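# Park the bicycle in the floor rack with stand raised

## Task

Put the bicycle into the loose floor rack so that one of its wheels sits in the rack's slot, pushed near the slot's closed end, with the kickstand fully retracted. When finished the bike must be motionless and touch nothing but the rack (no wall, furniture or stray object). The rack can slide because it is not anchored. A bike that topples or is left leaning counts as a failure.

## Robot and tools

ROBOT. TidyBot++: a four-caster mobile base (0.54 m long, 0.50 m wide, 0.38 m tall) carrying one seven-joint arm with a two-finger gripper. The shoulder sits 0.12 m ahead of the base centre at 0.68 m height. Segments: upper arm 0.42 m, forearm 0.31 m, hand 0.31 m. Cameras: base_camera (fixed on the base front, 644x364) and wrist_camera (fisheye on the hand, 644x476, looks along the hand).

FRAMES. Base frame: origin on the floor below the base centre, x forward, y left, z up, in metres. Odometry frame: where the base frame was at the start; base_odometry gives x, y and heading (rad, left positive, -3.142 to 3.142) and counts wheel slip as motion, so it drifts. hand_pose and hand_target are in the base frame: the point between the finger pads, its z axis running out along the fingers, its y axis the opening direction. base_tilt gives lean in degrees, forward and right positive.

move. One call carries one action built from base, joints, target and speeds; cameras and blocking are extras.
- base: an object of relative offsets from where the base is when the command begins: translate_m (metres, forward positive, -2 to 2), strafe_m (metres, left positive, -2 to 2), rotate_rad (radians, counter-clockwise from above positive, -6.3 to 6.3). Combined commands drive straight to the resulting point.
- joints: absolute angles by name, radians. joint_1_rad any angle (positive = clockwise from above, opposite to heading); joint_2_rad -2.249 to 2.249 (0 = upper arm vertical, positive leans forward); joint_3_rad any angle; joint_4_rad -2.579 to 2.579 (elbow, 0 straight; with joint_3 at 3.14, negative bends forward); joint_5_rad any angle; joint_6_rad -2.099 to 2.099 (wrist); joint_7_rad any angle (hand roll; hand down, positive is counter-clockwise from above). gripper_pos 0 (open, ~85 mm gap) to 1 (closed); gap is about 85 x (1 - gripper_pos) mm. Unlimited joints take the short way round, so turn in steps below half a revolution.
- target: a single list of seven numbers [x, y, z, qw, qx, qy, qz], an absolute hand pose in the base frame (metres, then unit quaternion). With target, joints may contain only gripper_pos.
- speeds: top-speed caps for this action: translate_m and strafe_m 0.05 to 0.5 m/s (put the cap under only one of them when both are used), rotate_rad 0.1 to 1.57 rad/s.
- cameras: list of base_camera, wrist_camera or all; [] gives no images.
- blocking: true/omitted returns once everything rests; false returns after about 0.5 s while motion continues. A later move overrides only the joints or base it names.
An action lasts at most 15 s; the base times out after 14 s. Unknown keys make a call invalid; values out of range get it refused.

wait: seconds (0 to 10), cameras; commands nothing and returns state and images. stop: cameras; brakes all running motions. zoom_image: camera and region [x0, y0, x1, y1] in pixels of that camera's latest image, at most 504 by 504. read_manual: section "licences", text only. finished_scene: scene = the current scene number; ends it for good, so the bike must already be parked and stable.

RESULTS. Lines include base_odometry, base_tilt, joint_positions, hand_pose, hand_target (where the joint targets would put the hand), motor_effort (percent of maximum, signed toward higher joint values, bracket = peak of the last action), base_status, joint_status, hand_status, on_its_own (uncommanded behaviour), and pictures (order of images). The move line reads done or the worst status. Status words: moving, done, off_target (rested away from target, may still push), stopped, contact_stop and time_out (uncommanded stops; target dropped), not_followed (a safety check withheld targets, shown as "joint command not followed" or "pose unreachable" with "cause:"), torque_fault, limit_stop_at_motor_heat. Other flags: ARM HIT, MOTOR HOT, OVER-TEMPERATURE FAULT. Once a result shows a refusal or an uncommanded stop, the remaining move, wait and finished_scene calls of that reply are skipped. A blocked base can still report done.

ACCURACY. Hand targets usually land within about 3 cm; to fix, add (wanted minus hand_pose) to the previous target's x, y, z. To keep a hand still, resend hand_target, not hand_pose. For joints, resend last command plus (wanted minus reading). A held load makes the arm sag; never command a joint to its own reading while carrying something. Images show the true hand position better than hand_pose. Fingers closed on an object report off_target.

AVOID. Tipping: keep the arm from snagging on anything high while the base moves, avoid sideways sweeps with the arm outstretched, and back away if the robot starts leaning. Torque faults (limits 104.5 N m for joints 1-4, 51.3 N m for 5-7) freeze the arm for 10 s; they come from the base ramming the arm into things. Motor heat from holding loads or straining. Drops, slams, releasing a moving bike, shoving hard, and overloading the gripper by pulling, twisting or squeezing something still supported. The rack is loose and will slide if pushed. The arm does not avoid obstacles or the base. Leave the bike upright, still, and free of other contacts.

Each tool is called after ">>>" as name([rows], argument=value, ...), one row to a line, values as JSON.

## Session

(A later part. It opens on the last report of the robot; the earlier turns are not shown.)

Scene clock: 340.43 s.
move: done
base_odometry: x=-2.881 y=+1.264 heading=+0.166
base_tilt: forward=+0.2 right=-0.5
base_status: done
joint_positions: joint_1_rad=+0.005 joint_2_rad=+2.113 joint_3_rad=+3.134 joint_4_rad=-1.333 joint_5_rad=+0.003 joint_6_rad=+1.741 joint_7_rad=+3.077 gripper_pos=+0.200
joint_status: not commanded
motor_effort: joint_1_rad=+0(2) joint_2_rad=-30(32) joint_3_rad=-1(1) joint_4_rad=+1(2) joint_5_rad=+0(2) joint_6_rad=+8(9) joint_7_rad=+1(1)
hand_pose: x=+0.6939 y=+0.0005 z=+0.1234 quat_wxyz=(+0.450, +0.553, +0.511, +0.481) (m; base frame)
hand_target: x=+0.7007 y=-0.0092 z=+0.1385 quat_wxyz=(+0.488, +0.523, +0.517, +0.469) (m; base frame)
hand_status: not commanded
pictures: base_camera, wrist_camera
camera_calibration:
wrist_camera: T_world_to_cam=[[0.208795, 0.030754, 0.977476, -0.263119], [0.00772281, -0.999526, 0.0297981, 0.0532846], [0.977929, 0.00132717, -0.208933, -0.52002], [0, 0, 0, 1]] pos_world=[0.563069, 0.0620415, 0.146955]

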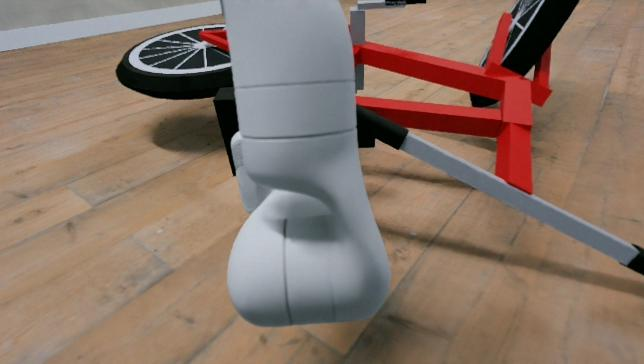

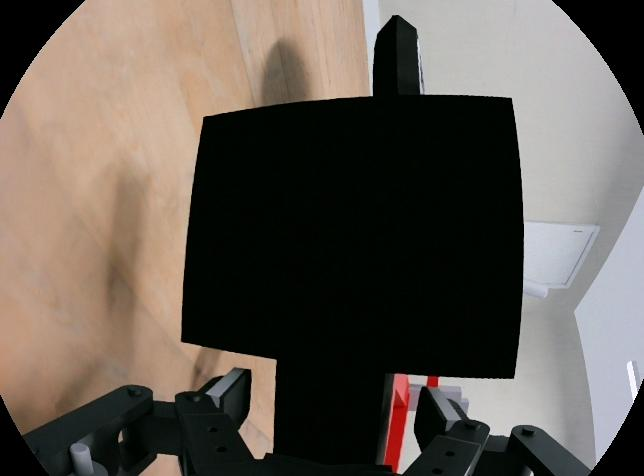

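>>> move(base={"translate_m": 0.035}, speeds={"translate_m": 0.1})

Scene clock: 341.67 s.
move: done
base_odometry: x=-2.846 y=+1.270 heading=+0.166
base_tilt: forward=+0.2 right=-0.5
base_status: done
joint_positions: joint_1_rad=+0.005 joint_2_rad=+2.112 joint_3_rad=+3.134 joint_4_rad=-1.332 joint_5_rad=+0.003 joint_6_rad=+1.741 joint_7_rad=+3.077 gripper_pos=+0.200
joint_status: not commanded
motor_effort: joint_1_rad=+0(1) joint_2_rad=-30(33) joint_3_rad=-1(1) joint_4_rad=+0(2) joint_5_rad=+0(2) joint_6_rad=+9(9) joint_7_rad=+0(1)
hand_pose: x=+0.6944 y=+0.0005 z=+0.1239 quat_wxyz=(+0.450, +0.552, +0.511, +0.481) (m; base frame)
hand_target: x=+0.7007 y=-0.0092 z=+0.1385 quat_wxyz=(+0.488, +0.523, +0.517, +0.469) (m; base frame)
hand_status: not commanded
pictures: base_camera, wrist_camera
camera_calibration:
wrist_camera: T_world_to_cam=[[0.207588, 0.0307617, 0.977732, -0.262952], [0.00768261, -0.999526, 0.0298163, 0.0532855], [0.978186, 0.00132203, -0.207726, -0.520805], [0, 0, 0, 1]] pos_world=[0.563621, 0.0620376, 0.147323]

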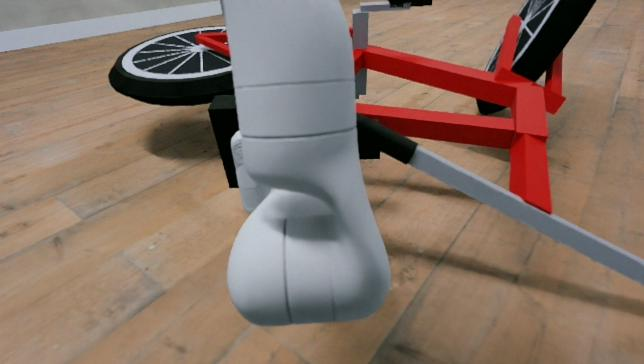

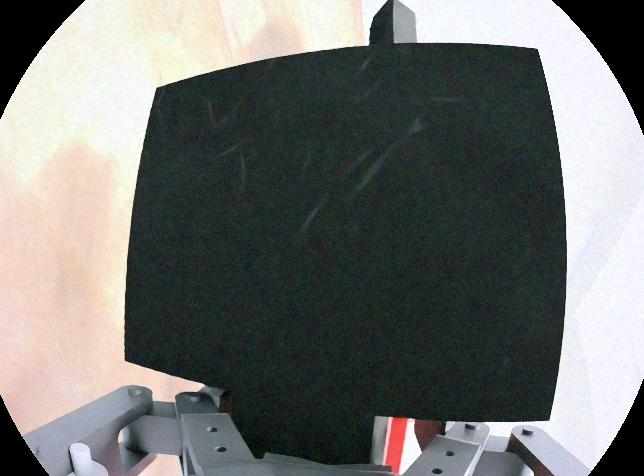

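>>> move(joints={"gripper_pos": 1.0})

Scene clock: 343.27 s.
move: off_target
base_odometry: x=-2.846 y=+1.270 heading=+0.166
base_tilt: forward=+0.2 right=-0.5
base_status: not commanded
joint_positions: joint_1_rad=+0.008 joint_2_rad=+2.124 joint_3_rad=+3.134 joint_4_rad=-1.321 joint_5_rad=-0.008 joint_6_rad=+1.777 joint_7_rad=+3.082 gripper_pos=+0.492
joint_status: gripper_pos off_target (ended at +0.492, target +1.000)
motor_effort: joint_1_rad=-1(3) joint_2_rad=-34(36) joint_3_rad=+1(2) joint_4_rad=-2(3) joint_5_rad=+2(4) joint_6_rad=+6(11) joint_7_rad=+4(5)
hand_pose: x=+0.6930 y=-0.0042 z=+0.1308 quat_wxyz=(+0.464, +0.545, +0.502, +0.486) (m; base frame)
hand_target: x=+0.7007 y=-0.0092 z=+0.1385 quat_wxyz=(+0.488, +0.523, +0.517, +0.469) (m; base frame)
hand_status: not commanded
pictures: base_camera, wrist_camera
camera_calibration:
wrist_camera: T_world_to_cam=[[0.173635, 0.0372339, 0.984106, -0.24646], [-0.00528929, -0.999235, 0.0387396, 0.0561637], [0.984796, -0.0119318, -0.173305, -0.527083], [0, 0, 0, 1]] pos_world=[0.56216, 0.0590083, 0.149021]

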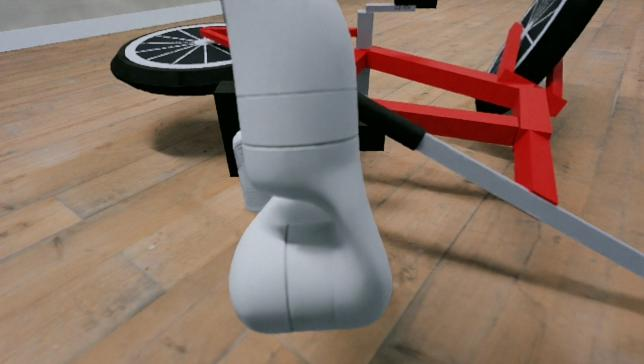

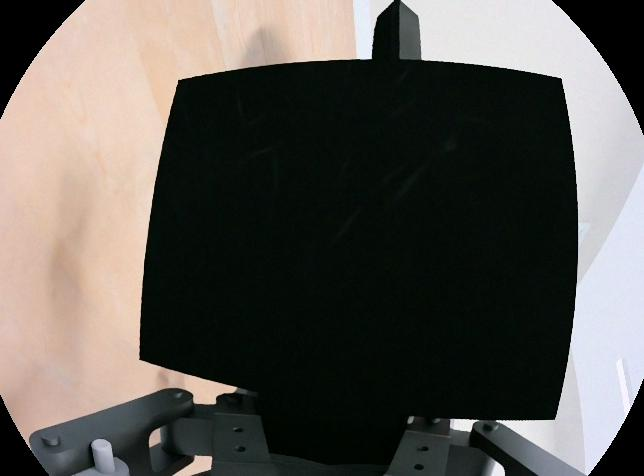

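>>> move(base={"translate_m": 0.045}, speeds={"translate_m": 0.05}, joints={"joint_2_rad": 1.53, "joint_4_rad": -1.95, "joint_6_rad": 1.45}, cameras=["base_camera"])

>>> move(base={"translate_m": 0.07}, speeds={"translate_m": 0.1}, joints={"joint_2_rad": 1.25, "joint_4_rad": -2.15, "joint_6_rad": 1.18}, cameras=["base_camera"])

>>> move(base={"translate_m": 0.08}, speeds={"translate_m": 0.12}, joints={"joint_2_rad": 0.9, "joint_4_rad": -2.176, "joint_6_rad": 0.641})

Scene clock: 347.83 s.
move: done
base_odometry: x=-2.802 y=+1.278 heading=+0.166
base_tilt: forward=+0.3 right=-0.5
base_status: done
joint_positions: joint_1_rad=+0.043 joint_2_rad=+1.567 joint_3_rad=+3.130 joint_4_rad=-1.917 joint_5_rad=-0.032 joint_6_rad=+1.497 joint_7_rad=+3.078 gripper_pos=+0.533
joint_status: all done
on_its_own: gripper_pos moved +0.041 toward your old target +1.000
motor_effort: joint_1_rad=-8(10) joint_2_rad=-36(46) joint_3_rad=+2(7) joint_4_rad=-4(10) joint_5_rad=+5(7) joint_6_rad=+5(12) joint_7_rad=+13(21)
hand_pose: x=+0.7184 y=-0.0290 z=+0.2618 quat_wxyz=(+0.387, +0.632, +0.550, +0.385) (m; base frame)
hand_target: x=+0.7140 y=-0.0116 z=+0.2645 quat_wxyz=(+0.384, +0.606, +0.595, +0.363) (m; base frame)
hand_status: not commanded
pictures: base_camera

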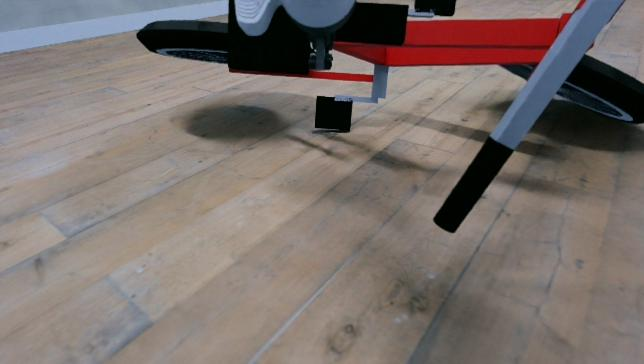

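Scene clock: 349.20 s.
move: off_target
base_odometry: x=-2.733 y=+1.289 heading=+0.166
base_tilt: forward=+0.2 right=-0.5
base_status: done
joint_positions: joint_1_rad=+0.038 joint_2_rad=+1.312 joint_3_rad=+3.131 joint_4_rad=-2.088 joint_5_rad=-0.033 joint_6_rad=+1.230 joint_7_rad=+3.078 gripper_pos=+0.546
joint_status: joint_2_rad off_target (ended at +1.312, target +1.250); joint_4_rad off_target (ended at -2.088, target -2.150); the others done
motor_effort: joint_1_rad=-5(9) joint_2_rad=-40(42) joint_3_rad=+0(5) joint_4_rad=-7(8) joint_5_rad=+4(8) joint_6_rad=+8(10) joint_7_rad=+9(15)
hand_pose: x=+0.7016 y=-0.0251 z=+0.3100 quat_wxyz=(+0.330, +0.665, +0.583, +0.330) (m; base frame)
hand_target: x=+0.6858 y=-0.0117 z=+0.3224 quat_wxyz=(+0.324, +0.641, +0.625, +0.305) (m; base frame)
hand_status: not commanded
pictures: base_camera

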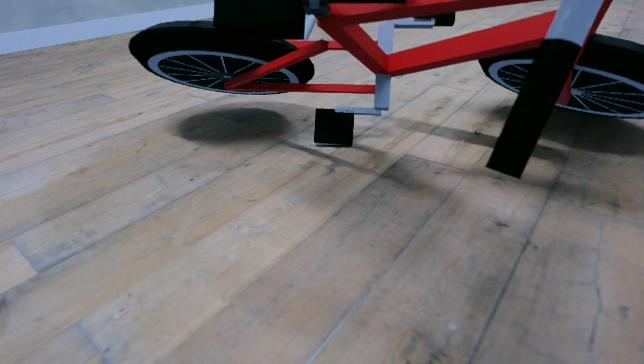

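Scene clock: 350.97 s.
move: off_target
base_odometry: x=-2.654 y=+1.303 heading=+0.167
base_tilt: forward=+0.2 right=-0.5
base_status: done
joint_positions: joint_1_rad=+0.020 joint_2_rad=+1.024 joint_3_rad=+3.145 joint_4_rad=-2.132 joint_5_rad=-0.034 joint_6_rad=+0.745 joint_7_rad=+3.079 gripper_pos=+0.551
joint_status: joint_2_rad off_target (ended at +1.024, target +0.900); joint_4_rad off_target (ended at -2.132, target -2.176); joint_6_rad off_target (ended at +0.745, target +0.641)
motor_effort: joint_1_rad=-2(7) joint_2_rad=-51(51) joint_3_rad=-2(3) joint_4_rad=-8(10) joint_5_rad=+2(7) joint_6_rad=-1(9) joint_7_rad=+5(10)
hand_pose: x=+0.6811 y=-0.0187 z=+0.3543 quat_wxyz=(+0.253, +0.698, +0.621, +0.253) (m; base frame)
hand_target: x=+0.6713 y=-0.0090 z=+0.3929 quat_wxyz=(+0.250, +0.675, +0.652, +0.239) (m; base frame)
hand_status: not commanded
pictures: base_camera, wrist_camera
camera_calibration:
wrist_camera: T_world_to_cam=[[0.794328, -0.00121097, 0.607488, -0.753921], [-0.0188433, -0.999566, 0.0226462, 0.0478968], [0.607196, -0.0294356, -0.794006, -0.0000585162], [0, 0, 0, 1]] pos_world=[0.599799, 0.0469613, 0.456867]

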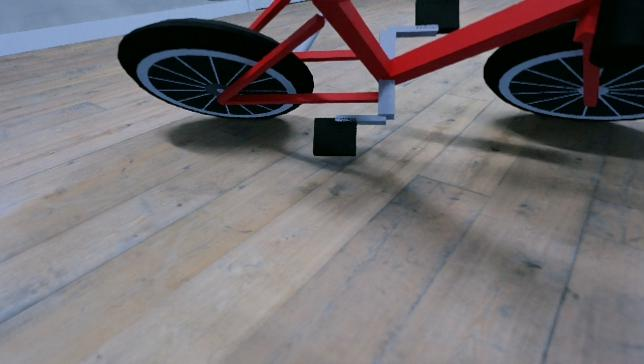

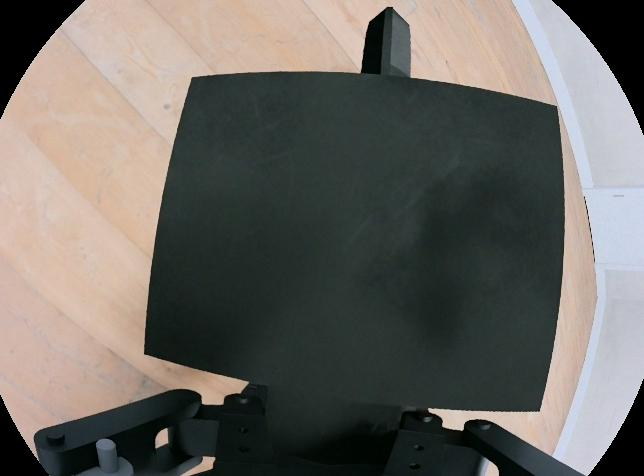

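>>> move(base={"translate_m": 0.08}, speeds={"translate_m": 0.12}, joints={"joint_2_rad": 0.67, "joint_4_rad": -1.88, "joint_6_rad": -0.138}, cameras=["base_camera"])

>>> move(base={"translate_m": 0.095}, speeds={"translate_m": 0.12}, joints={"joint_2_rad": 0.69, "joint_4_rad": -1.6, "joint_6_rad": -0.62}, cameras=["base_camera"])

>>> move(base={"translate_m": 0.11}, speeds={"translate_m": 0.12}, joints={"joint_2_rad": 0.86, "joint_4_rad": -1.114, "joint_6_rad": -1.15})

Scene clock: 353.77 s.
move: off_target
base_odometry: x=-2.574 y=+1.316 heading=+0.167
base_tilt: forward=+0.2 right=-0.5
base_status: done
joint_positions: joint_1_rad=+0.004 joint_2_rad=+0.766 joint_3_rad=+3.145 joint_4_rad=-1.889 joint_5_rad=-0.039 joint_6_rad=+0.003 joint_7_rad=+3.080 gripper_pos=+0.551
joint_status: joint_2_rad off_target (ended at +0.766, target +0.670); joint_6_rad off_target (ended at +0.003, target -0.138); the others done
motor_effort: joint_1_rad=-2(5) joint_2_rad=-48(51) joint_3_rad=-1(3) joint_4_rad=+9(13) joint_5_rad=+3(6) joint_6_rad=-8(8) joint_7_rad=+4(6)
hand_pose: x=+0.7041 y=-0.0029 z=+0.4326 quat_wxyz=(+0.164, +0.722, +0.648, +0.179) (m; base frame)
hand_target: x=+0.6921 y=-0.0022 z=+0.4708 quat_wxyz=(+0.157, +0.701, +0.677, +0.161) (m; base frame)
hand_status: not commanded
pictures: base_camera

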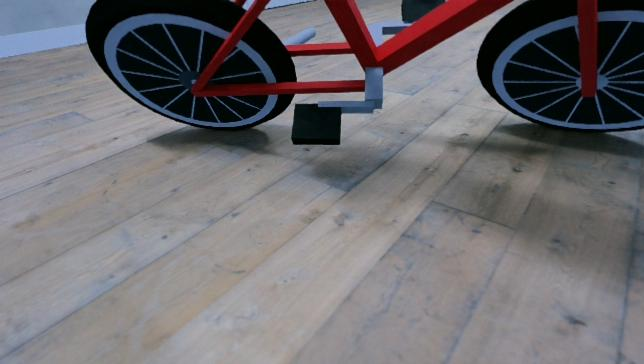

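Scene clock: 355.13 s.
move: off_target
base_odometry: x=-2.481 y=+1.332 heading=+0.167
base_tilt: forward=+0.2 right=-0.5
base_status: done
joint_positions: joint_1_rad=+0.003 joint_2_rad=+0.718 joint_3_rad=+3.145 joint_4_rad=-1.621 joint_5_rad=-0.040 joint_6_rad=-0.515 joint_7_rad=+3.080 gripper_pos=+0.551
joint_status: joint_6_rad off_target (ended at -0.515, target -0.620); the others done
motor_effort: joint_1_rad=+0(4) joint_2_rad=-40(48) joint_3_rad=-1(3) joint_4_rad=+16(17) joint_5_rad=+6(7) joint_6_rad=-4(9) joint_7_rad=+6(7)
hand_pose: x=+0.7102 y=+0.0042 z=+0.4818 quat_wxyz=(+0.090, +0.733, +0.665, +0.112) (m; base frame)
hand_target: x=+0.6949 y=+0.0020 z=+0.4962 quat_wxyz=(+0.077, +0.713, +0.692, +0.087) (m; base frame)
hand_status: not commanded
pictures: base_camera

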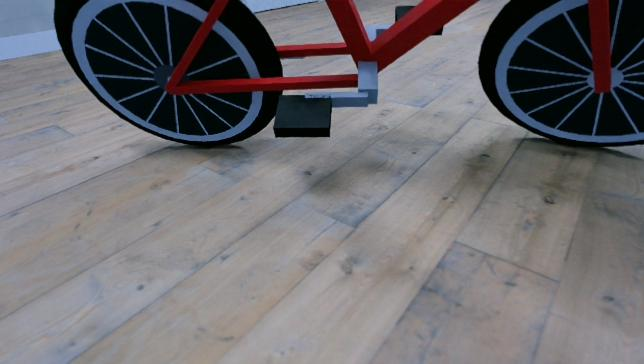

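Scene clock: 356.80 s.
move: done
base_odometry: x=-2.372 y=+1.351 heading=+0.167
base_tilt: forward=+0.2 right=-0.5
base_status: done
joint_positions: joint_1_rad=+0.005 joint_2_rad=+0.857 joint_3_rad=+3.145 joint_4_rad=-1.134 joint_5_rad=-0.041 joint_6_rad=-1.071 joint_7_rad=+3.080 gripper_pos=+0.567
joint_status: all done
motor_effort: joint_1_rad=-2(4) joint_2_rad=-43(43) joint_3_rad=-2(2) joint_4_rad=+17(21) joint_5_rad=+6(7) joint_6_rad=-2(4) joint_7_rad=+10(10)
hand_pose: x=+0.7488 y=+0.0078 z=+0.5185 quat_wxyz=(+0.015, +0.736, +0.675, +0.040) (m; base frame)
hand_target: x=+0.7327 y=+0.0055 z=+0.5217 quat_wxyz=(-0.001, +0.714, +0.700, +0.014) (m; base frame)
hand_status: not commanded
pictures: base_camera, wrist_camera
camera_calibration:
wrist_camera: T_world_to_cam=[[0.999814, 0.0190533, 0.0030774, -0.747999], [0.0191637, -0.998972, -0.0410879, 0.0765587], [0.00229138, 0.0411392, -0.999151, 0.648792], [0, 0, 0, 1]] pos_world=[0.744906, 0.0640411, 0.653689]

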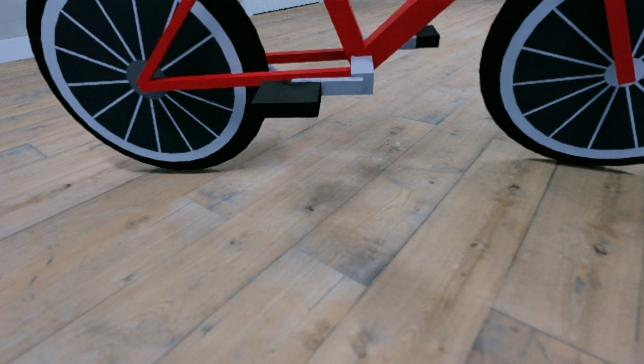

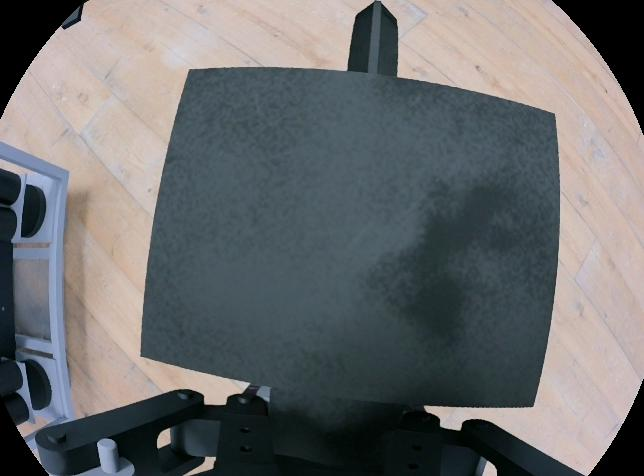

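>>> move(base={"translate_m": 0.1}, speeds={"translate_m": 0.1}, joints={"joint_6_rad": -1.25}, cameras=["base_camera"])

>>> move(base={"translate_m": 0.06}, speeds={"translate_m": 0.08}, joints={"joint_6_rad": -1.38})

Scene clock: 359.10 s.
move: done
base_odometry: x=-2.273 y=+1.367 heading=+0.168
base_tilt: forward=+0.2 right=-0.5
base_status: done
joint_positions: joint_1_rad=+0.009 joint_2_rad=+0.861 joint_3_rad=+3.146 joint_4_rad=-1.114 joint_5_rad=-0.041 joint_6_rad=-1.210 joint_7_rad=+3.080 gripper_pos=+0.571
joint_status: all done
motor_effort: joint_1_rad=-2(4) joint_2_rad=-40(44) joint_3_rad=-2(4) joint_4_rad=+16(16) joint_5_rad=+2(6) joint_6_rad=+0(14) joint_7_rad=+6(10)
hand_pose: x=+0.7141 y=+0.0056 z=+0.5218 quat_wxyz=(-0.027, +0.737, +0.675, -0.004) (m; base frame)
hand_target: x=+0.7016 y=+0.0060 z=+0.5227 quat_wxyz=(-0.037, +0.713, +0.700, -0.021) (m; base frame)
hand_status: not commanded
pictures: base_camera

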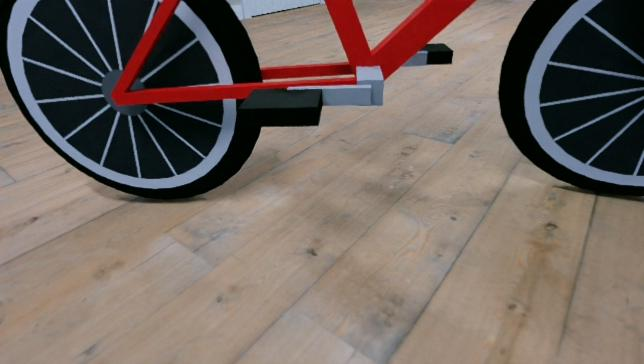

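Scene clock: 360.37 s.
move: done
base_odometry: x=-2.214 y=+1.378 heading=+0.168
base_tilt: forward=+0.2 right=-0.5
base_status: done
joint_positions: joint_1_rad=+0.012 joint_2_rad=+0.874 joint_3_rad=+3.147 joint_4_rad=-1.099 joint_5_rad=-0.041 joint_6_rad=-1.292 joint_7_rad=+3.080 gripper_pos=+0.571
joint_status: all done
motor_effort: joint_1_rad=-2(4) joint_2_rad=-44(45) joint_3_rad=-2(4) joint_4_rad=+13(16) joint_5_rad=+2(3) joint_6_rad=-7(16) joint_7_rad=+3(7)
hand_pose: x=+0.6930 y=+0.0037 z=+0.5200 quat_wxyz=(-0.055, +0.737, +0.673, -0.033) (m; base frame)
hand_target: x=+0.6616 y=+0.0066 z=+0.5287 quat_wxyz=(-0.083, +0.709, +0.697, -0.067) (m; base frame)
hand_status: not commanded
pictures: base_camera, wrist_camera
camera_calibration:
wrist_camera: T_world_to_cam=[[0.98019, 0.0179142, -0.197247, -0.574364], [0.00867883, -0.998829, -0.0475866, 0.0842181], [-0.197869, 0.0449321, -0.979198, 0.778861], [0, 0, 0, 1]] pos_world=[0.716367, 0.0594129, 0.653375]

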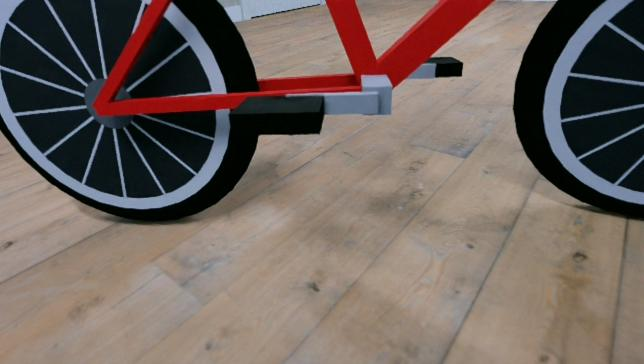

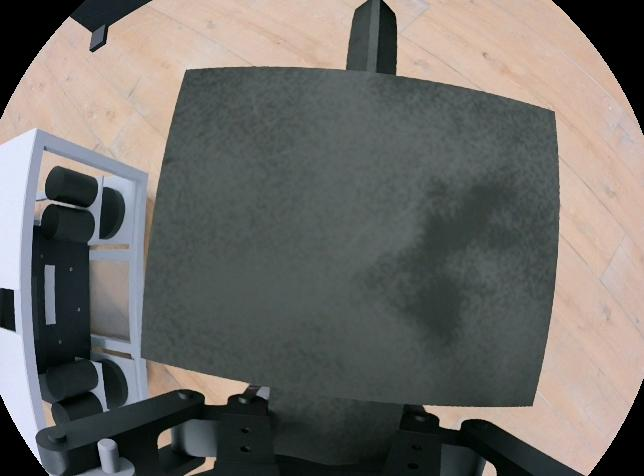

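>>> move(joints={"joint_2_rad": 0.89, "joint_4_rad": -1.0, "joint_6_rad": -1.48})

Scene clock: 362.03 s.
move: off_target
base_odometry: x=-2.214 y=+1.378 heading=+0.168
base_tilt: forward=+0.2 right=-0.6
base_status: not commanded
joint_positions: joint_1_rad=+0.012 joint_2_rad=+0.920 joint_3_rad=+3.147 joint_4_rad=-1.006 joint_5_rad=-0.041 joint_6_rad=-1.360 joint_7_rad=+3.080 gripper_pos=+0.571
joint_status: joint_6_rad off_target (ended at -1.360, target -1.480); the others done
motor_effort: joint_1_rad=-3(4) joint_2_rad=-49(50) joint_3_rad=-3(3) joint_4_rad=+13(15) joint_5_rad=+2(3) joint_6_rad=-10(12) joint_7_rad=+5(5)
hand_pose: x=+0.7040 y=+0.0038 z=+0.5192 quat_wxyz=(-0.062, +0.736, +0.673, -0.040) (m; base frame)
hand_target: x=+0.6741 y=+0.0068 z=+0.5448 quat_wxyz=(-0.089, +0.707, +0.698, -0.072) (m; base frame)
hand_status: not commanded
pictures: base_camera, wrist_camera
camera_calibration:
wrist_camera: T_world_to_cam=[[0.975739, 0.0207795, -0.217948, -0.571483], [0.0103307, -0.998747, -0.0489723, 0.0837689], [-0.218693, 0.0455326, -0.974731, 0.792661], [0, 0, 0, 1]] pos_world=[0.730101, 0.0594471, 0.65218]

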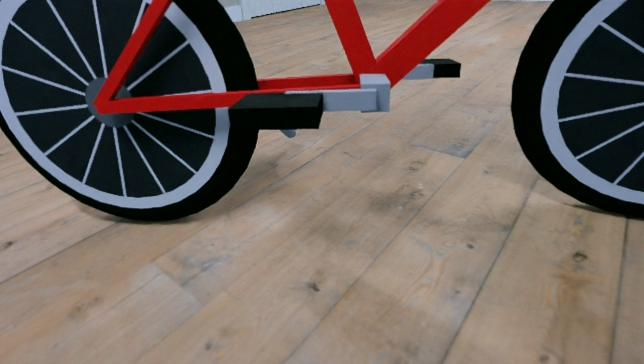

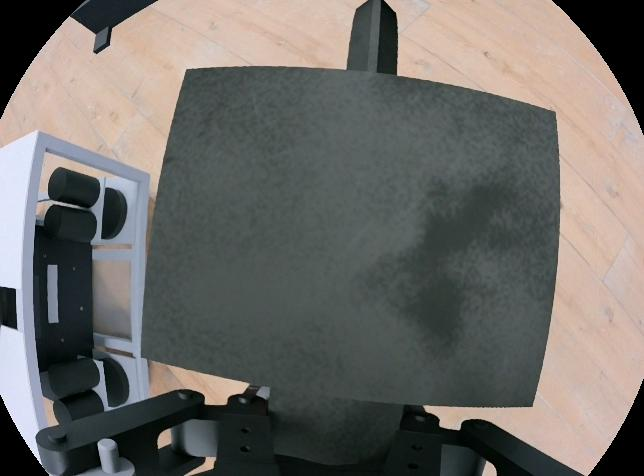

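>>> zoom_image(camera="base_camera", region=[180, 60, 400, 230])

Scaled by 2.291.

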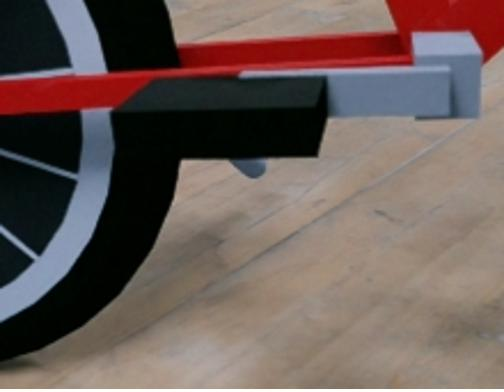

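>>> move(base={"translate_m": 0.04}, speeds={"translate_m": 0.08}, joints={"joint_2_rad": 0.93, "joint_4_rad": -0.93, "joint_6_rad": -1.6})

>>> zoom_image(camera="base_camera", region=[180, 60, 400, 230])

Scene clock: 365.30 s.
move: off_target
base_odometry: x=-2.174 y=+1.384 heading=+0.168
base_tilt: forward=+0.3 right=-0.5
base_status: done
joint_positions: joint_1_rad=+0.014 joint_2_rad=+0.971 joint_3_rad=+3.147 joint_4_rad=-0.926 joint_5_rad=-0.041 joint_6_rad=-1.457 joint_7_rad=+3.080 gripper_pos=+0.571
joint_status: joint_2_rad off_target (ended at +0.971, target +0.930); joint_6_rad off_target (ended at -1.457, target -1.600); the others done
motor_effort: joint_1_rad=-2(5) joint_2_rad=-51(52) joint_3_rad=-3(4) joint_4_rad=+12(15) joint_5_rad=+1(3) joint_6_rad=-15(16) joint_7_rad=+3(5)
hand_pose: x=+0.6989 y=+0.0031 z=+0.5145 quat_wxyz=(-0.086, +0.733, +0.671, -0.064) (m; base frame)
hand_target: x=+0.6603 y=+0.0070 z=+0.5481 quat_wxyz=(-0.120, +0.702, +0.694, -0.104) (m; base frame)
hand_status: not commanded
pictures: base_camera, wrist_camera
camera_calibration:
wrist_camera: T_world_to_cam=[[0.958785, 0.0230154, -0.283199, -0.522047], [0.00865115, -0.998616, -0.0518678, 0.0855137], [-0.284001, 0.0472801, -0.957657, 0.823811], [0, 0, 0, 1]] pos_world=[0.733754, 0.0584606, 0.645521]

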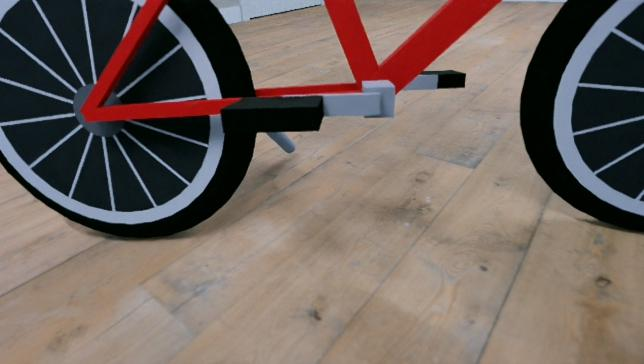

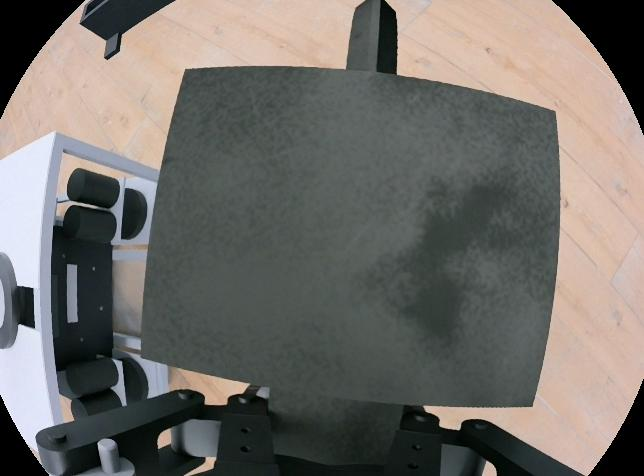

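Scaled by 2.291.

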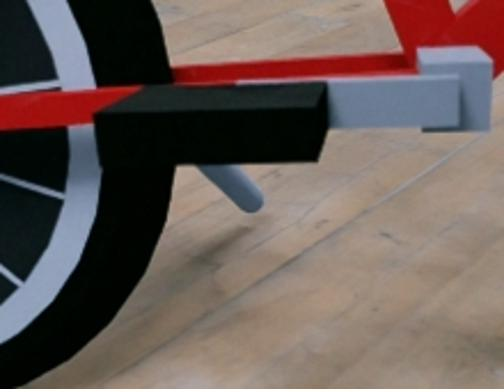

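>>> move(base={"translate_m": 0.035}, speeds={"translate_m": 0.08}, joints={"joint_2_rad": 0.97, "joint_4_rad": -0.88, "joint_6_rad": -1.7})

>>> zoom_image(camera="base_camera", region=[180, 60, 400, 230])

Scene clock: 367.03 s.
move: off_target
base_odometry: x=-2.139 y=+1.390 heading=+0.168
base_tilt: forward=+0.2 right=-0.5
base_status: done
joint_positions: joint_1_rad=+0.016 joint_2_rad=+1.015 joint_3_rad=+3.147 joint_4_rad=-0.864 joint_5_rad=-0.041 joint_6_rad=-1.533 joint_7_rad=+3.080 gripper_pos=+0.571
joint_status: joint_2_rad off_target (ended at +1.015, target +0.970); joint_6_rad off_target (ended at -1.533, target -1.700); the others done
motor_effort: joint_1_rad=-3(5) joint_2_rad=-52(55) joint_3_rad=-3(4) joint_4_rad=+11(14) joint_5_rad=+1(3) joint_6_rad=-19(21) joint_7_rad=+2(4)
hand_pose: x=+0.6931 y=+0.0022 z=+0.5086 quat_wxyz=(-0.106, +0.731, +0.669, -0.085) (m; base frame)
hand_target: x=+0.6448 y=+0.0072 z=+0.5473 quat_wxyz=(-0.152, +0.696, +0.689, -0.135) (m; base frame)
hand_status: not commanded
pictures: base_camera, wrist_camera
camera_calibration:
wrist_camera: T_world_to_cam=[[0.94068, 0.0247116, -0.338395, -0.477589], [0.00673111, -0.998507, -0.0542056, 0.0869421], [-0.339229, 0.0487124, -0.939442, 0.845542], [0, 0, 0, 1]] pos_world=[0.735505, 0.057426, 0.637436]

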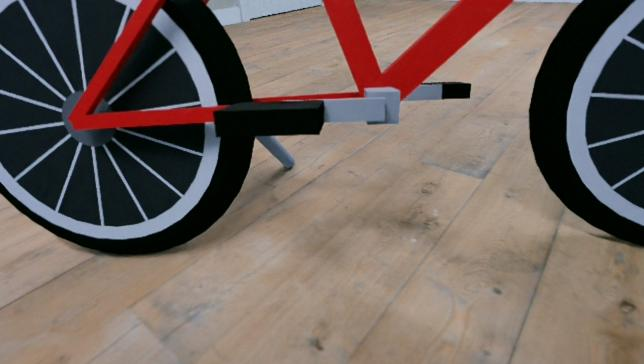

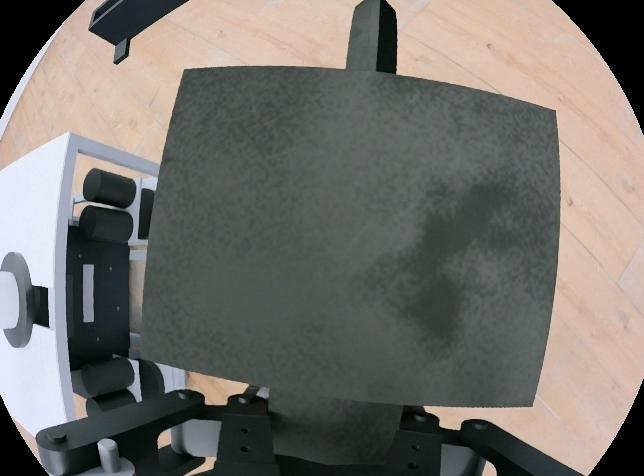

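Scaled by 2.291.

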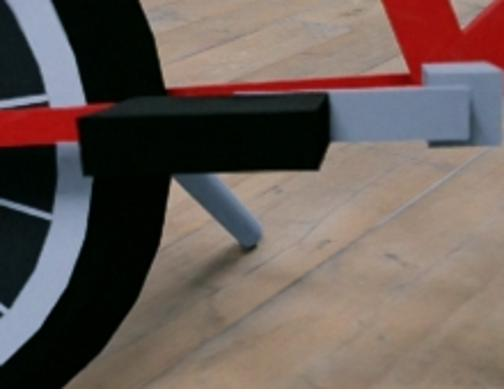

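>>> move(base={"translate_m": 0.012}, speeds={"translate_m": 0.05}, cameras=["base_camera"])

>>> move(joints={"gripper_pos": 0.3})

Scene clock: 369.43 s.
move: done
base_odometry: x=-2.127 y=+1.393 heading=+0.168
base_tilt: forward=+0.2 right=-0.5
base_status: done
joint_positions: joint_1_rad=+0.017 joint_2_rad=+1.020 joint_3_rad=+3.148 joint_4_rad=-0.862 joint_5_rad=-0.041 joint_6_rad=-1.555 joint_7_rad=+3.089 gripper_pos=+0.571
joint_status: not commanded
motor_effort: joint_1_rad=-2(5) joint_2_rad=-54(55) joint_3_rad=-3(4) joint_4_rad=+8(15) joint_5_rad=+0(2) joint_6_rad=-26(26) joint_7_rad=+0(5)
hand_pose: x=+0.6863 y=+0.0013 z=+0.5080 quat_wxyz=(-0.115, +0.727, +0.671, -0.094) (m; base frame)
hand_target: x=+0.6448 y=+0.0072 z=+0.5473 quat_wxyz=(-0.152, +0.696, +0.689, -0.135) (m; base frame)
hand_status: not commanded
pictures: base_camera

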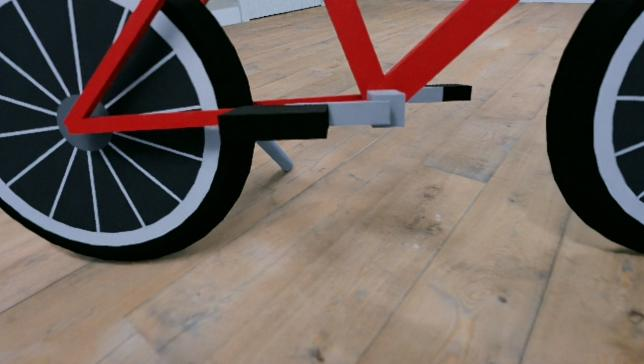

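Scene clock: 370.43 s.
move: done
base_odometry: x=-2.127 y=+1.393 heading=+0.169
base_tilt: forward=+0.2 right=-0.5
base_status: not commanded
joint_positions: joint_1_rad=+0.015 joint_2_rad=+1.014 joint_3_rad=+3.148 joint_4_rad=-0.862 joint_5_rad=-0.041 joint_6_rad=-1.617 joint_7_rad=+3.089 gripper_pos=+0.300
joint_status: all done
motor_effort: joint_1_rad=+0(3) joint_2_rad=-50(54) joint_3_rad=-1(3) joint_4_rad=+10(14) joint_5_rad=-1(2) joint_6_rad=-15(26) joint_7_rad=+1(1)
hand_pose: x=+0.6691 y=+0.0030 z=+0.5175 quat_wxyz=(-0.134, +0.722, +0.669, -0.114) (m; base frame)
hand_target: x=+0.6448 y=+0.0072 z=+0.5473 quat_wxyz=(-0.152, +0.696, +0.689, -0.135) (m; base frame)
hand_status: not commanded
pictures: base_camera, wrist_camera
camera_calibration:
wrist_camera: T_world_to_cam=[[0.909921, 0.0377494, -0.413061, -0.392814], [0.0142676, -0.998109, -0.059787, 0.0862154], [-0.414536, 0.0485081, -0.908739, 0.880249], [0, 0, 0, 1]] pos_world=[0.721095, 0.0581817, 0.642815]

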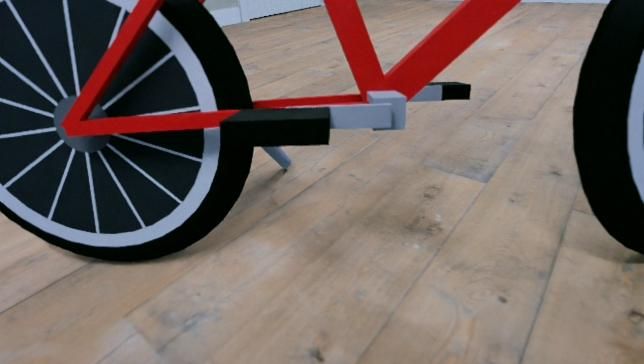

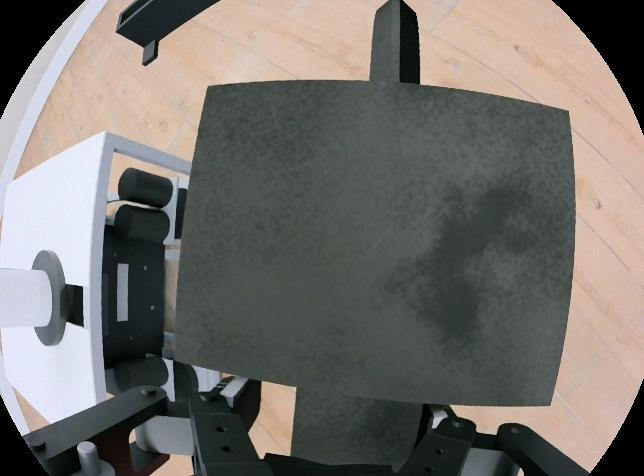

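>>> move(joints={"gripper_pos": 0.1}, cameras=[])

>>> move(target=[0.66, 0.005, 0.64, -0.14, 0.71, 0.68, -0.12])

Scene clock: 371.67 s.
move: done
base_odometry: x=-2.127 y=+1.393 heading=+0.169
base_tilt: forward=+0.2 right=-0.5
base_status: not commanded
joint_positions: joint_1_rad=+0.009 joint_2_rad=+1.014 joint_3_rad=+3.148 joint_4_rad=-0.861 joint_5_rad=-0.041 joint_6_rad=-1.617 joint_7_rad=+3.089 gripper_pos=+0.100
joint_status: all done
motor_effort: joint_1_rad=+2(2) joint_2_rad=-48(49) joint_3_rad=-1(1) joint_4_rad=+9(13) joint_5_rad=+2(2) joint_6_rad=-15(17) joint_7_rad=+1(1)
hand_pose: x=+0.6697 y=+0.0060 z=+0.5179 quat_wxyz=(-0.133, +0.721, +0.671, -0.113) (m; base frame)
hand_target: x=+0.6448 y=+0.0072 z=+0.5473 quat_wxyz=(-0.152, +0.696, +0.689, -0.135) (m; base frame)
hand_status: not commanded
pictures: none
No camera images: "cameras" was empty.

Scene clock: 372.97 s.
move: off_target
base_odometry: x=-2.127 y=+1.393 heading=+0.169
base_tilt: forward=+0.2 right=-0.5
base_status: not commanded
joint_positions: joint_1_rad=+0.055 joint_2_rad=+0.951 joint_3_rad=+2.960 joint_4_rad=-0.643 joint_5_rad=+0.064 joint_6_rad=-1.890 joint_7_rad=+3.089 gripper_pos=+0.100
joint_status: not commanded
motor_effort: joint_1_rad=-1(2) joint_2_rad=-42(50) joint_3_rad=-2(3) joint_4_rad=+15(16) joint_5_rad=+0(2) joint_6_rad=-3(15) joint_7_rad=+1(2)
hand_pose: x=+0.6700 y=+0.0183 z=+0.6301 quat_wxyz=(-0.142, +0.692, +0.701, -0.097) (m; base frame)
hand_target: x=+0.6600 y=+0.0050 z=+0.6400 quat_wxyz=(-0.140, +0.710, +0.680, -0.120) (m; base frame)
hand_status: off_target (0.019 m and 4.2 deg from the pose sent, 0.122 m and 1.9 deg at the start)
pictures: base_camera, wrist_camera
camera_calibration:
wrist_camera: T_world_to_cam=[[0.909249, 0.132372, -0.394643, -0.360578], [0.0967863, -0.989335, -0.108851, 0.0836163], [-0.404843, 0.0607763, -0.912364, 0.977719], [0, 0, 0, 1]] pos_world=[0.715585, 0.0710327, 0.758837]

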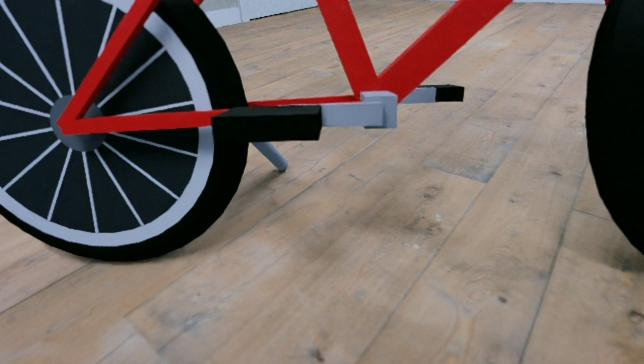

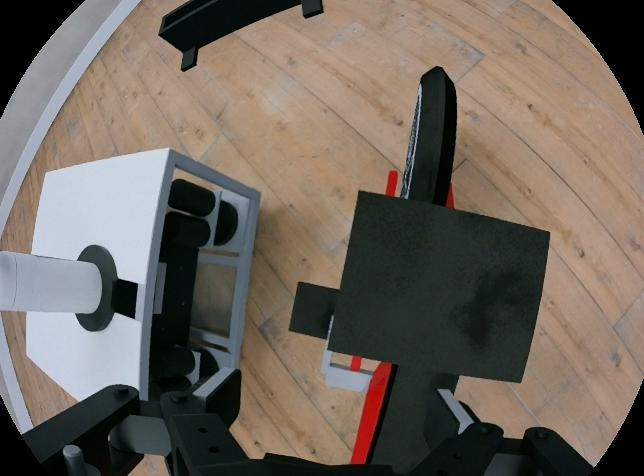

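>>> move(target=[0.65, -0.13, 0.72, -0.074, 0.703, 0.703, -0.074])

Scene clock: 378.87 s.
move: off_target
base_odometry: x=-2.127 y=+1.393 heading=+0.169
base_tilt: forward=+0.2 right=-0.5
base_status: not commanded
joint_positions: joint_1_rad=+0.270 joint_2_rad=+0.803 joint_3_rad=+2.961 joint_4_rad=-0.636 joint_5_rad=+0.127 joint_6_rad=-1.890 joint_7_rad=+3.249 gripper_pos=+0.100
joint_status: not commanded
motor_effort: joint_1_rad=+1(5) joint_2_rad=-39(46) joint_3_rad=-2(3) joint_4_rad=+16(18) joint_5_rad=-1(2) joint_6_rad=-1(4) joint_7_rad=+1(1)
hand_pose: x=+0.6618 y=-0.1191 z=+0.7131 quat_wxyz=(-0.073, +0.723, +0.685, -0.053) (m; base frame)
hand_target: x=+0.6500 y=-0.1300 z=+0.7200 quat_wxyz=(-0.074, +0.703, +0.703, -0.074) (m; base frame)
hand_status: off_target (0.017 m and 3.9 deg from the pose sent, 0.175 m and 8.3 deg at the start)
pictures: base_camera, wrist_camera
camera_calibration:
wrist_camera: T_world_to_cam=[[0.966745, 0.0560299, -0.249529, -0.452775], [0.044727, -0.99771, -0.0507437, -0.0504697], [-0.2518, 0.0378956, -0.967037, 0.993517], [0, 0, 0, 1]] pos_world=[0.690143, -0.0626351, 0.845226]

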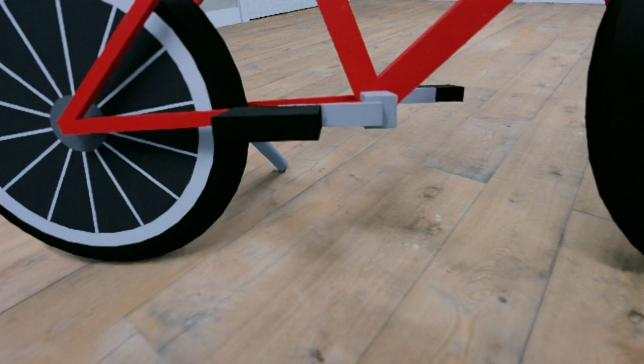

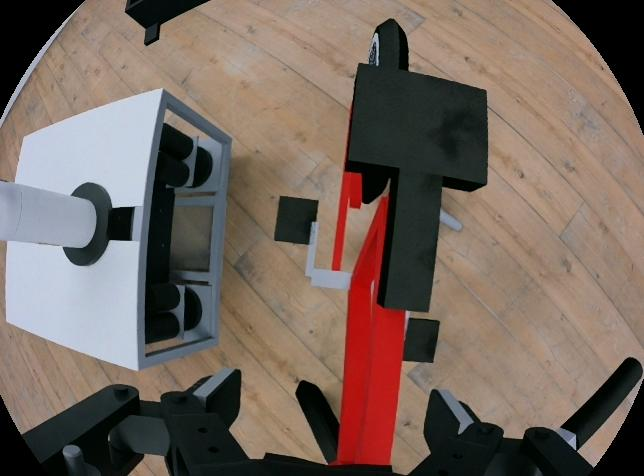

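>>> zoom_image(camera="wrist_camera", region=[240, 200, 560, 476])

Scaled by 1.575.

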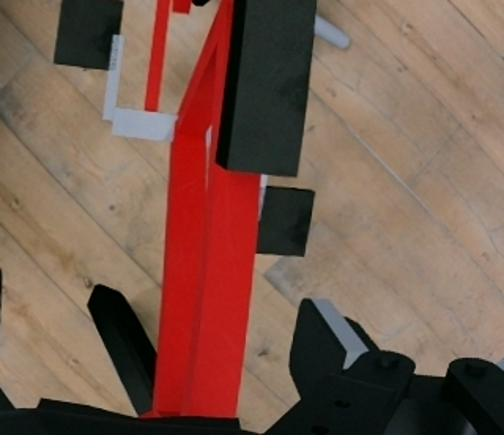

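>>> move(target=[0.695, -0.198, 0.57, -0.074, 0.703, 0.703, -0.074])

>>> zoom_image(camera="wrist_camera", region=[200, 200, 520, 476])

Scene clock: 385.13 s.
move: off_target
base_odometry: x=-2.127 y=+1.393 heading=+0.169
base_tilt: forward=+0.2 right=-0.5
base_status: not commanded
joint_positions: joint_1_rad=+0.340 joint_2_rad=+1.035 joint_3_rad=+2.970 joint_4_rad=-0.636 joint_5_rad=+0.146 joint_6_rad=-1.741 joint_7_rad=+3.325 gripper_pos=+0.100
joint_status: not commanded
motor_effort: joint_1_rad=+1(2) joint_2_rad=-45(50) joint_3_rad=-2(3) joint_4_rad=+16(18) joint_5_rad=+0(1) joint_6_rad=-2(3) joint_7_rad=+1(1)
hand_pose: x=+0.6852 y=-0.1736 z=+0.5690 quat_wxyz=(-0.110, +0.720, +0.682, -0.070) (m; base frame)
hand_target: x=+0.6950 y=-0.1980 z=+0.5700 quat_wxyz=(-0.074, +0.703, +0.703, -0.074) (m; base frame)
hand_status: off_target (0.026 m and 5.2 deg from the pose sent, 0.167 m and 3.9 deg at the start)
pictures: base_camera, wrist_camera
camera_calibration:
wrist_camera: T_world_to_cam=[[0.944951, 0.0618036, -0.321321, -0.45155], [0.0364407, -0.995769, -0.0843626, -0.0880225], [-0.325175, 0.0680094, -0.943205, 0.904058], [0, 0, 0, 1]] pos_world=[0.723878, -0.121227, 0.700194]

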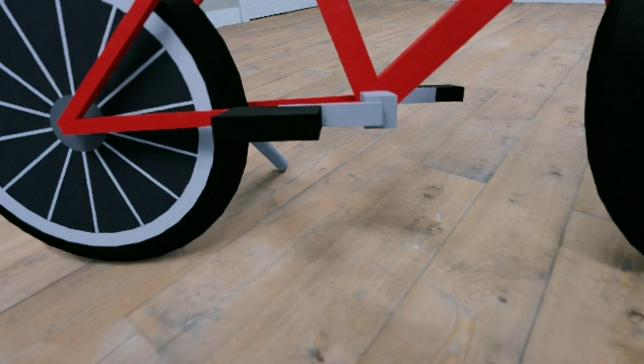

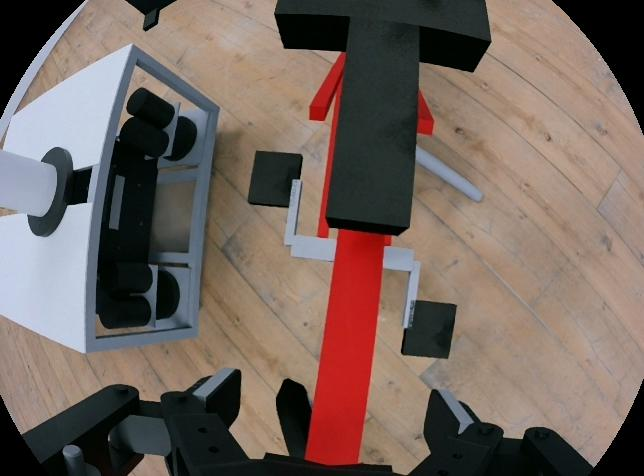

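Scaled by 1.575.

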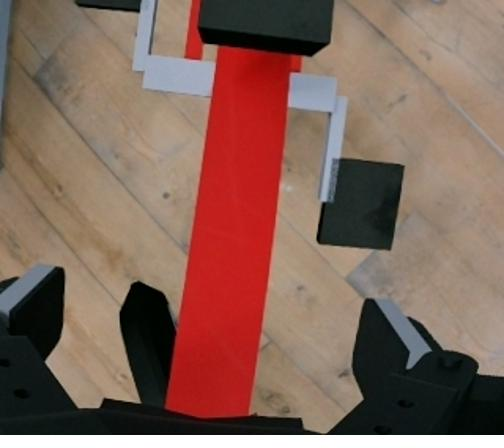

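>>> move(target=[0.69, -0.20, 0.50, -0.035, 0.742, 0.668, -0.039])

Scene clock: 389.20 s.
move: off_target
base_odometry: x=-2.127 y=+1.393 heading=+0.169
base_tilt: forward=+0.2 right=-0.5
base_status: not commanded
joint_positions: joint_1_rad=+0.382 joint_2_rad=+0.990 joint_3_rad=+2.938 joint_4_rad=-0.964 joint_5_rad=+0.169 joint_6_rad=-1.372 joint_7_rad=+3.309 gripper_pos=+0.100
joint_status: not commanded
motor_effort: joint_1_rad=+3(4) joint_2_rad=-42(45) joint_3_rad=-1(2) joint_4_rad=+16(17) joint_5_rad=+1(3) joint_6_rad=-1(3) joint_7_rad=+1(1)
hand_pose: x=+0.6813 y=-0.1741 z=+0.4951 quat_wxyz=(-0.073, +0.718, +0.691, -0.042) (m; base frame)
hand_target: x=+0.6900 y=-0.2000 z=+0.5000 quat_wxyz=(-0.035, +0.742, +0.668, -0.039) (m; base frame)
hand_status: off_target (0.028 m and 5.8 deg from the pose sent, 0.074 m and 9.8 deg at the start)
pictures: base_camera, wrist_camera
camera_calibration:
wrist_camera: T_world_to_cam=[[0.969654, 0.0722296, -0.233567, -0.530048], [0.0581557, -0.996083, -0.066601, -0.118236], [-0.237463, 0.0509966, -0.970057, 0.783721], [0, 0, 0, 1]] pos_world=[0.706944, -0.119455, 0.628578]

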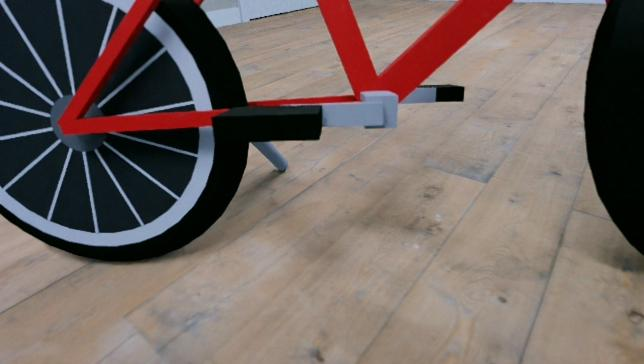

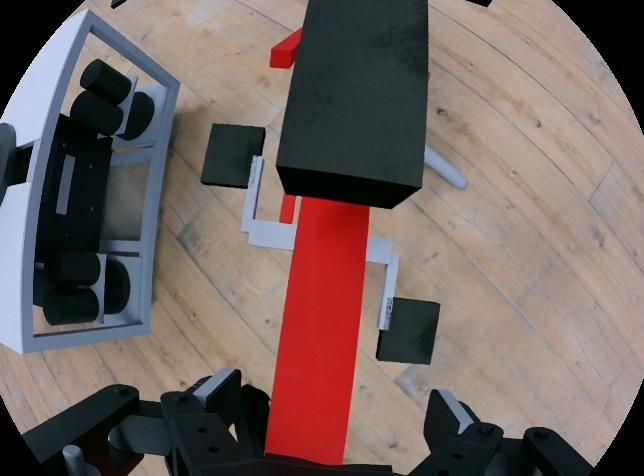

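>>> move(target=[0.668, -0.202, 0.437, -0.0326, 0.7815, 0.6217, -0.0409])

Scene clock: 391.63 s.
move: off_target
base_odometry: x=-2.127 y=+1.393 heading=+0.169
base_tilt: forward=+0.2 right=-0.5
base_status: not commanded
joint_positions: joint_1_rad=+0.414 joint_2_rad=+0.985 joint_3_rad=+2.929 joint_4_rad=-1.114 joint_5_rad=+0.199 joint_6_rad=-1.191 joint_7_rad=+3.174 gripper_pos=+0.100
joint_status: not commanded
motor_effort: joint_1_rad=+2(4) joint_2_rad=-37(43) joint_3_rad=-1(2) joint_4_rad=+13(16) joint_5_rad=+2(2) joint_6_rad=+0(2) joint_7_rad=+1(1)
hand_pose: x=+0.6694 y=-0.1838 z=+0.4548 quat_wxyz=(-0.051, +0.761, +0.645, -0.039) (m; base frame)
hand_target: x=+0.6680 y=-0.2020 z=+0.4370 quat_wxyz=(-0.033, +0.782, +0.622, -0.041) (m; base frame)
hand_status: off_target (0.026 m and 4.2 deg from the pose sent, 0.066 m and 11.7 deg at the start)
pictures: base_camera, wrist_camera
camera_calibration:
wrist_camera: T_world_to_cam=[[0.977659, -0.0568321, -0.202369, -0.570451], [-0.0642873, -0.997467, -0.0304541, -0.0646228], [-0.200126, 0.0427835, -0.978836, 0.719734], [0, 0, 0, 1]] pos_world=[0.697589, -0.127672, 0.587091]

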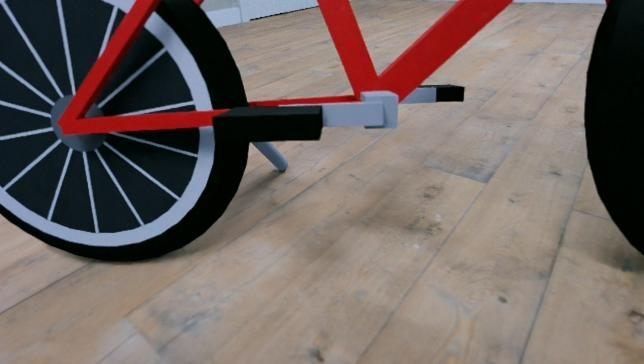

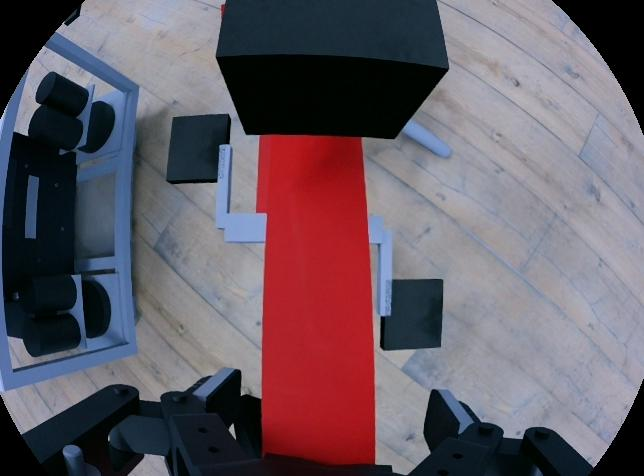

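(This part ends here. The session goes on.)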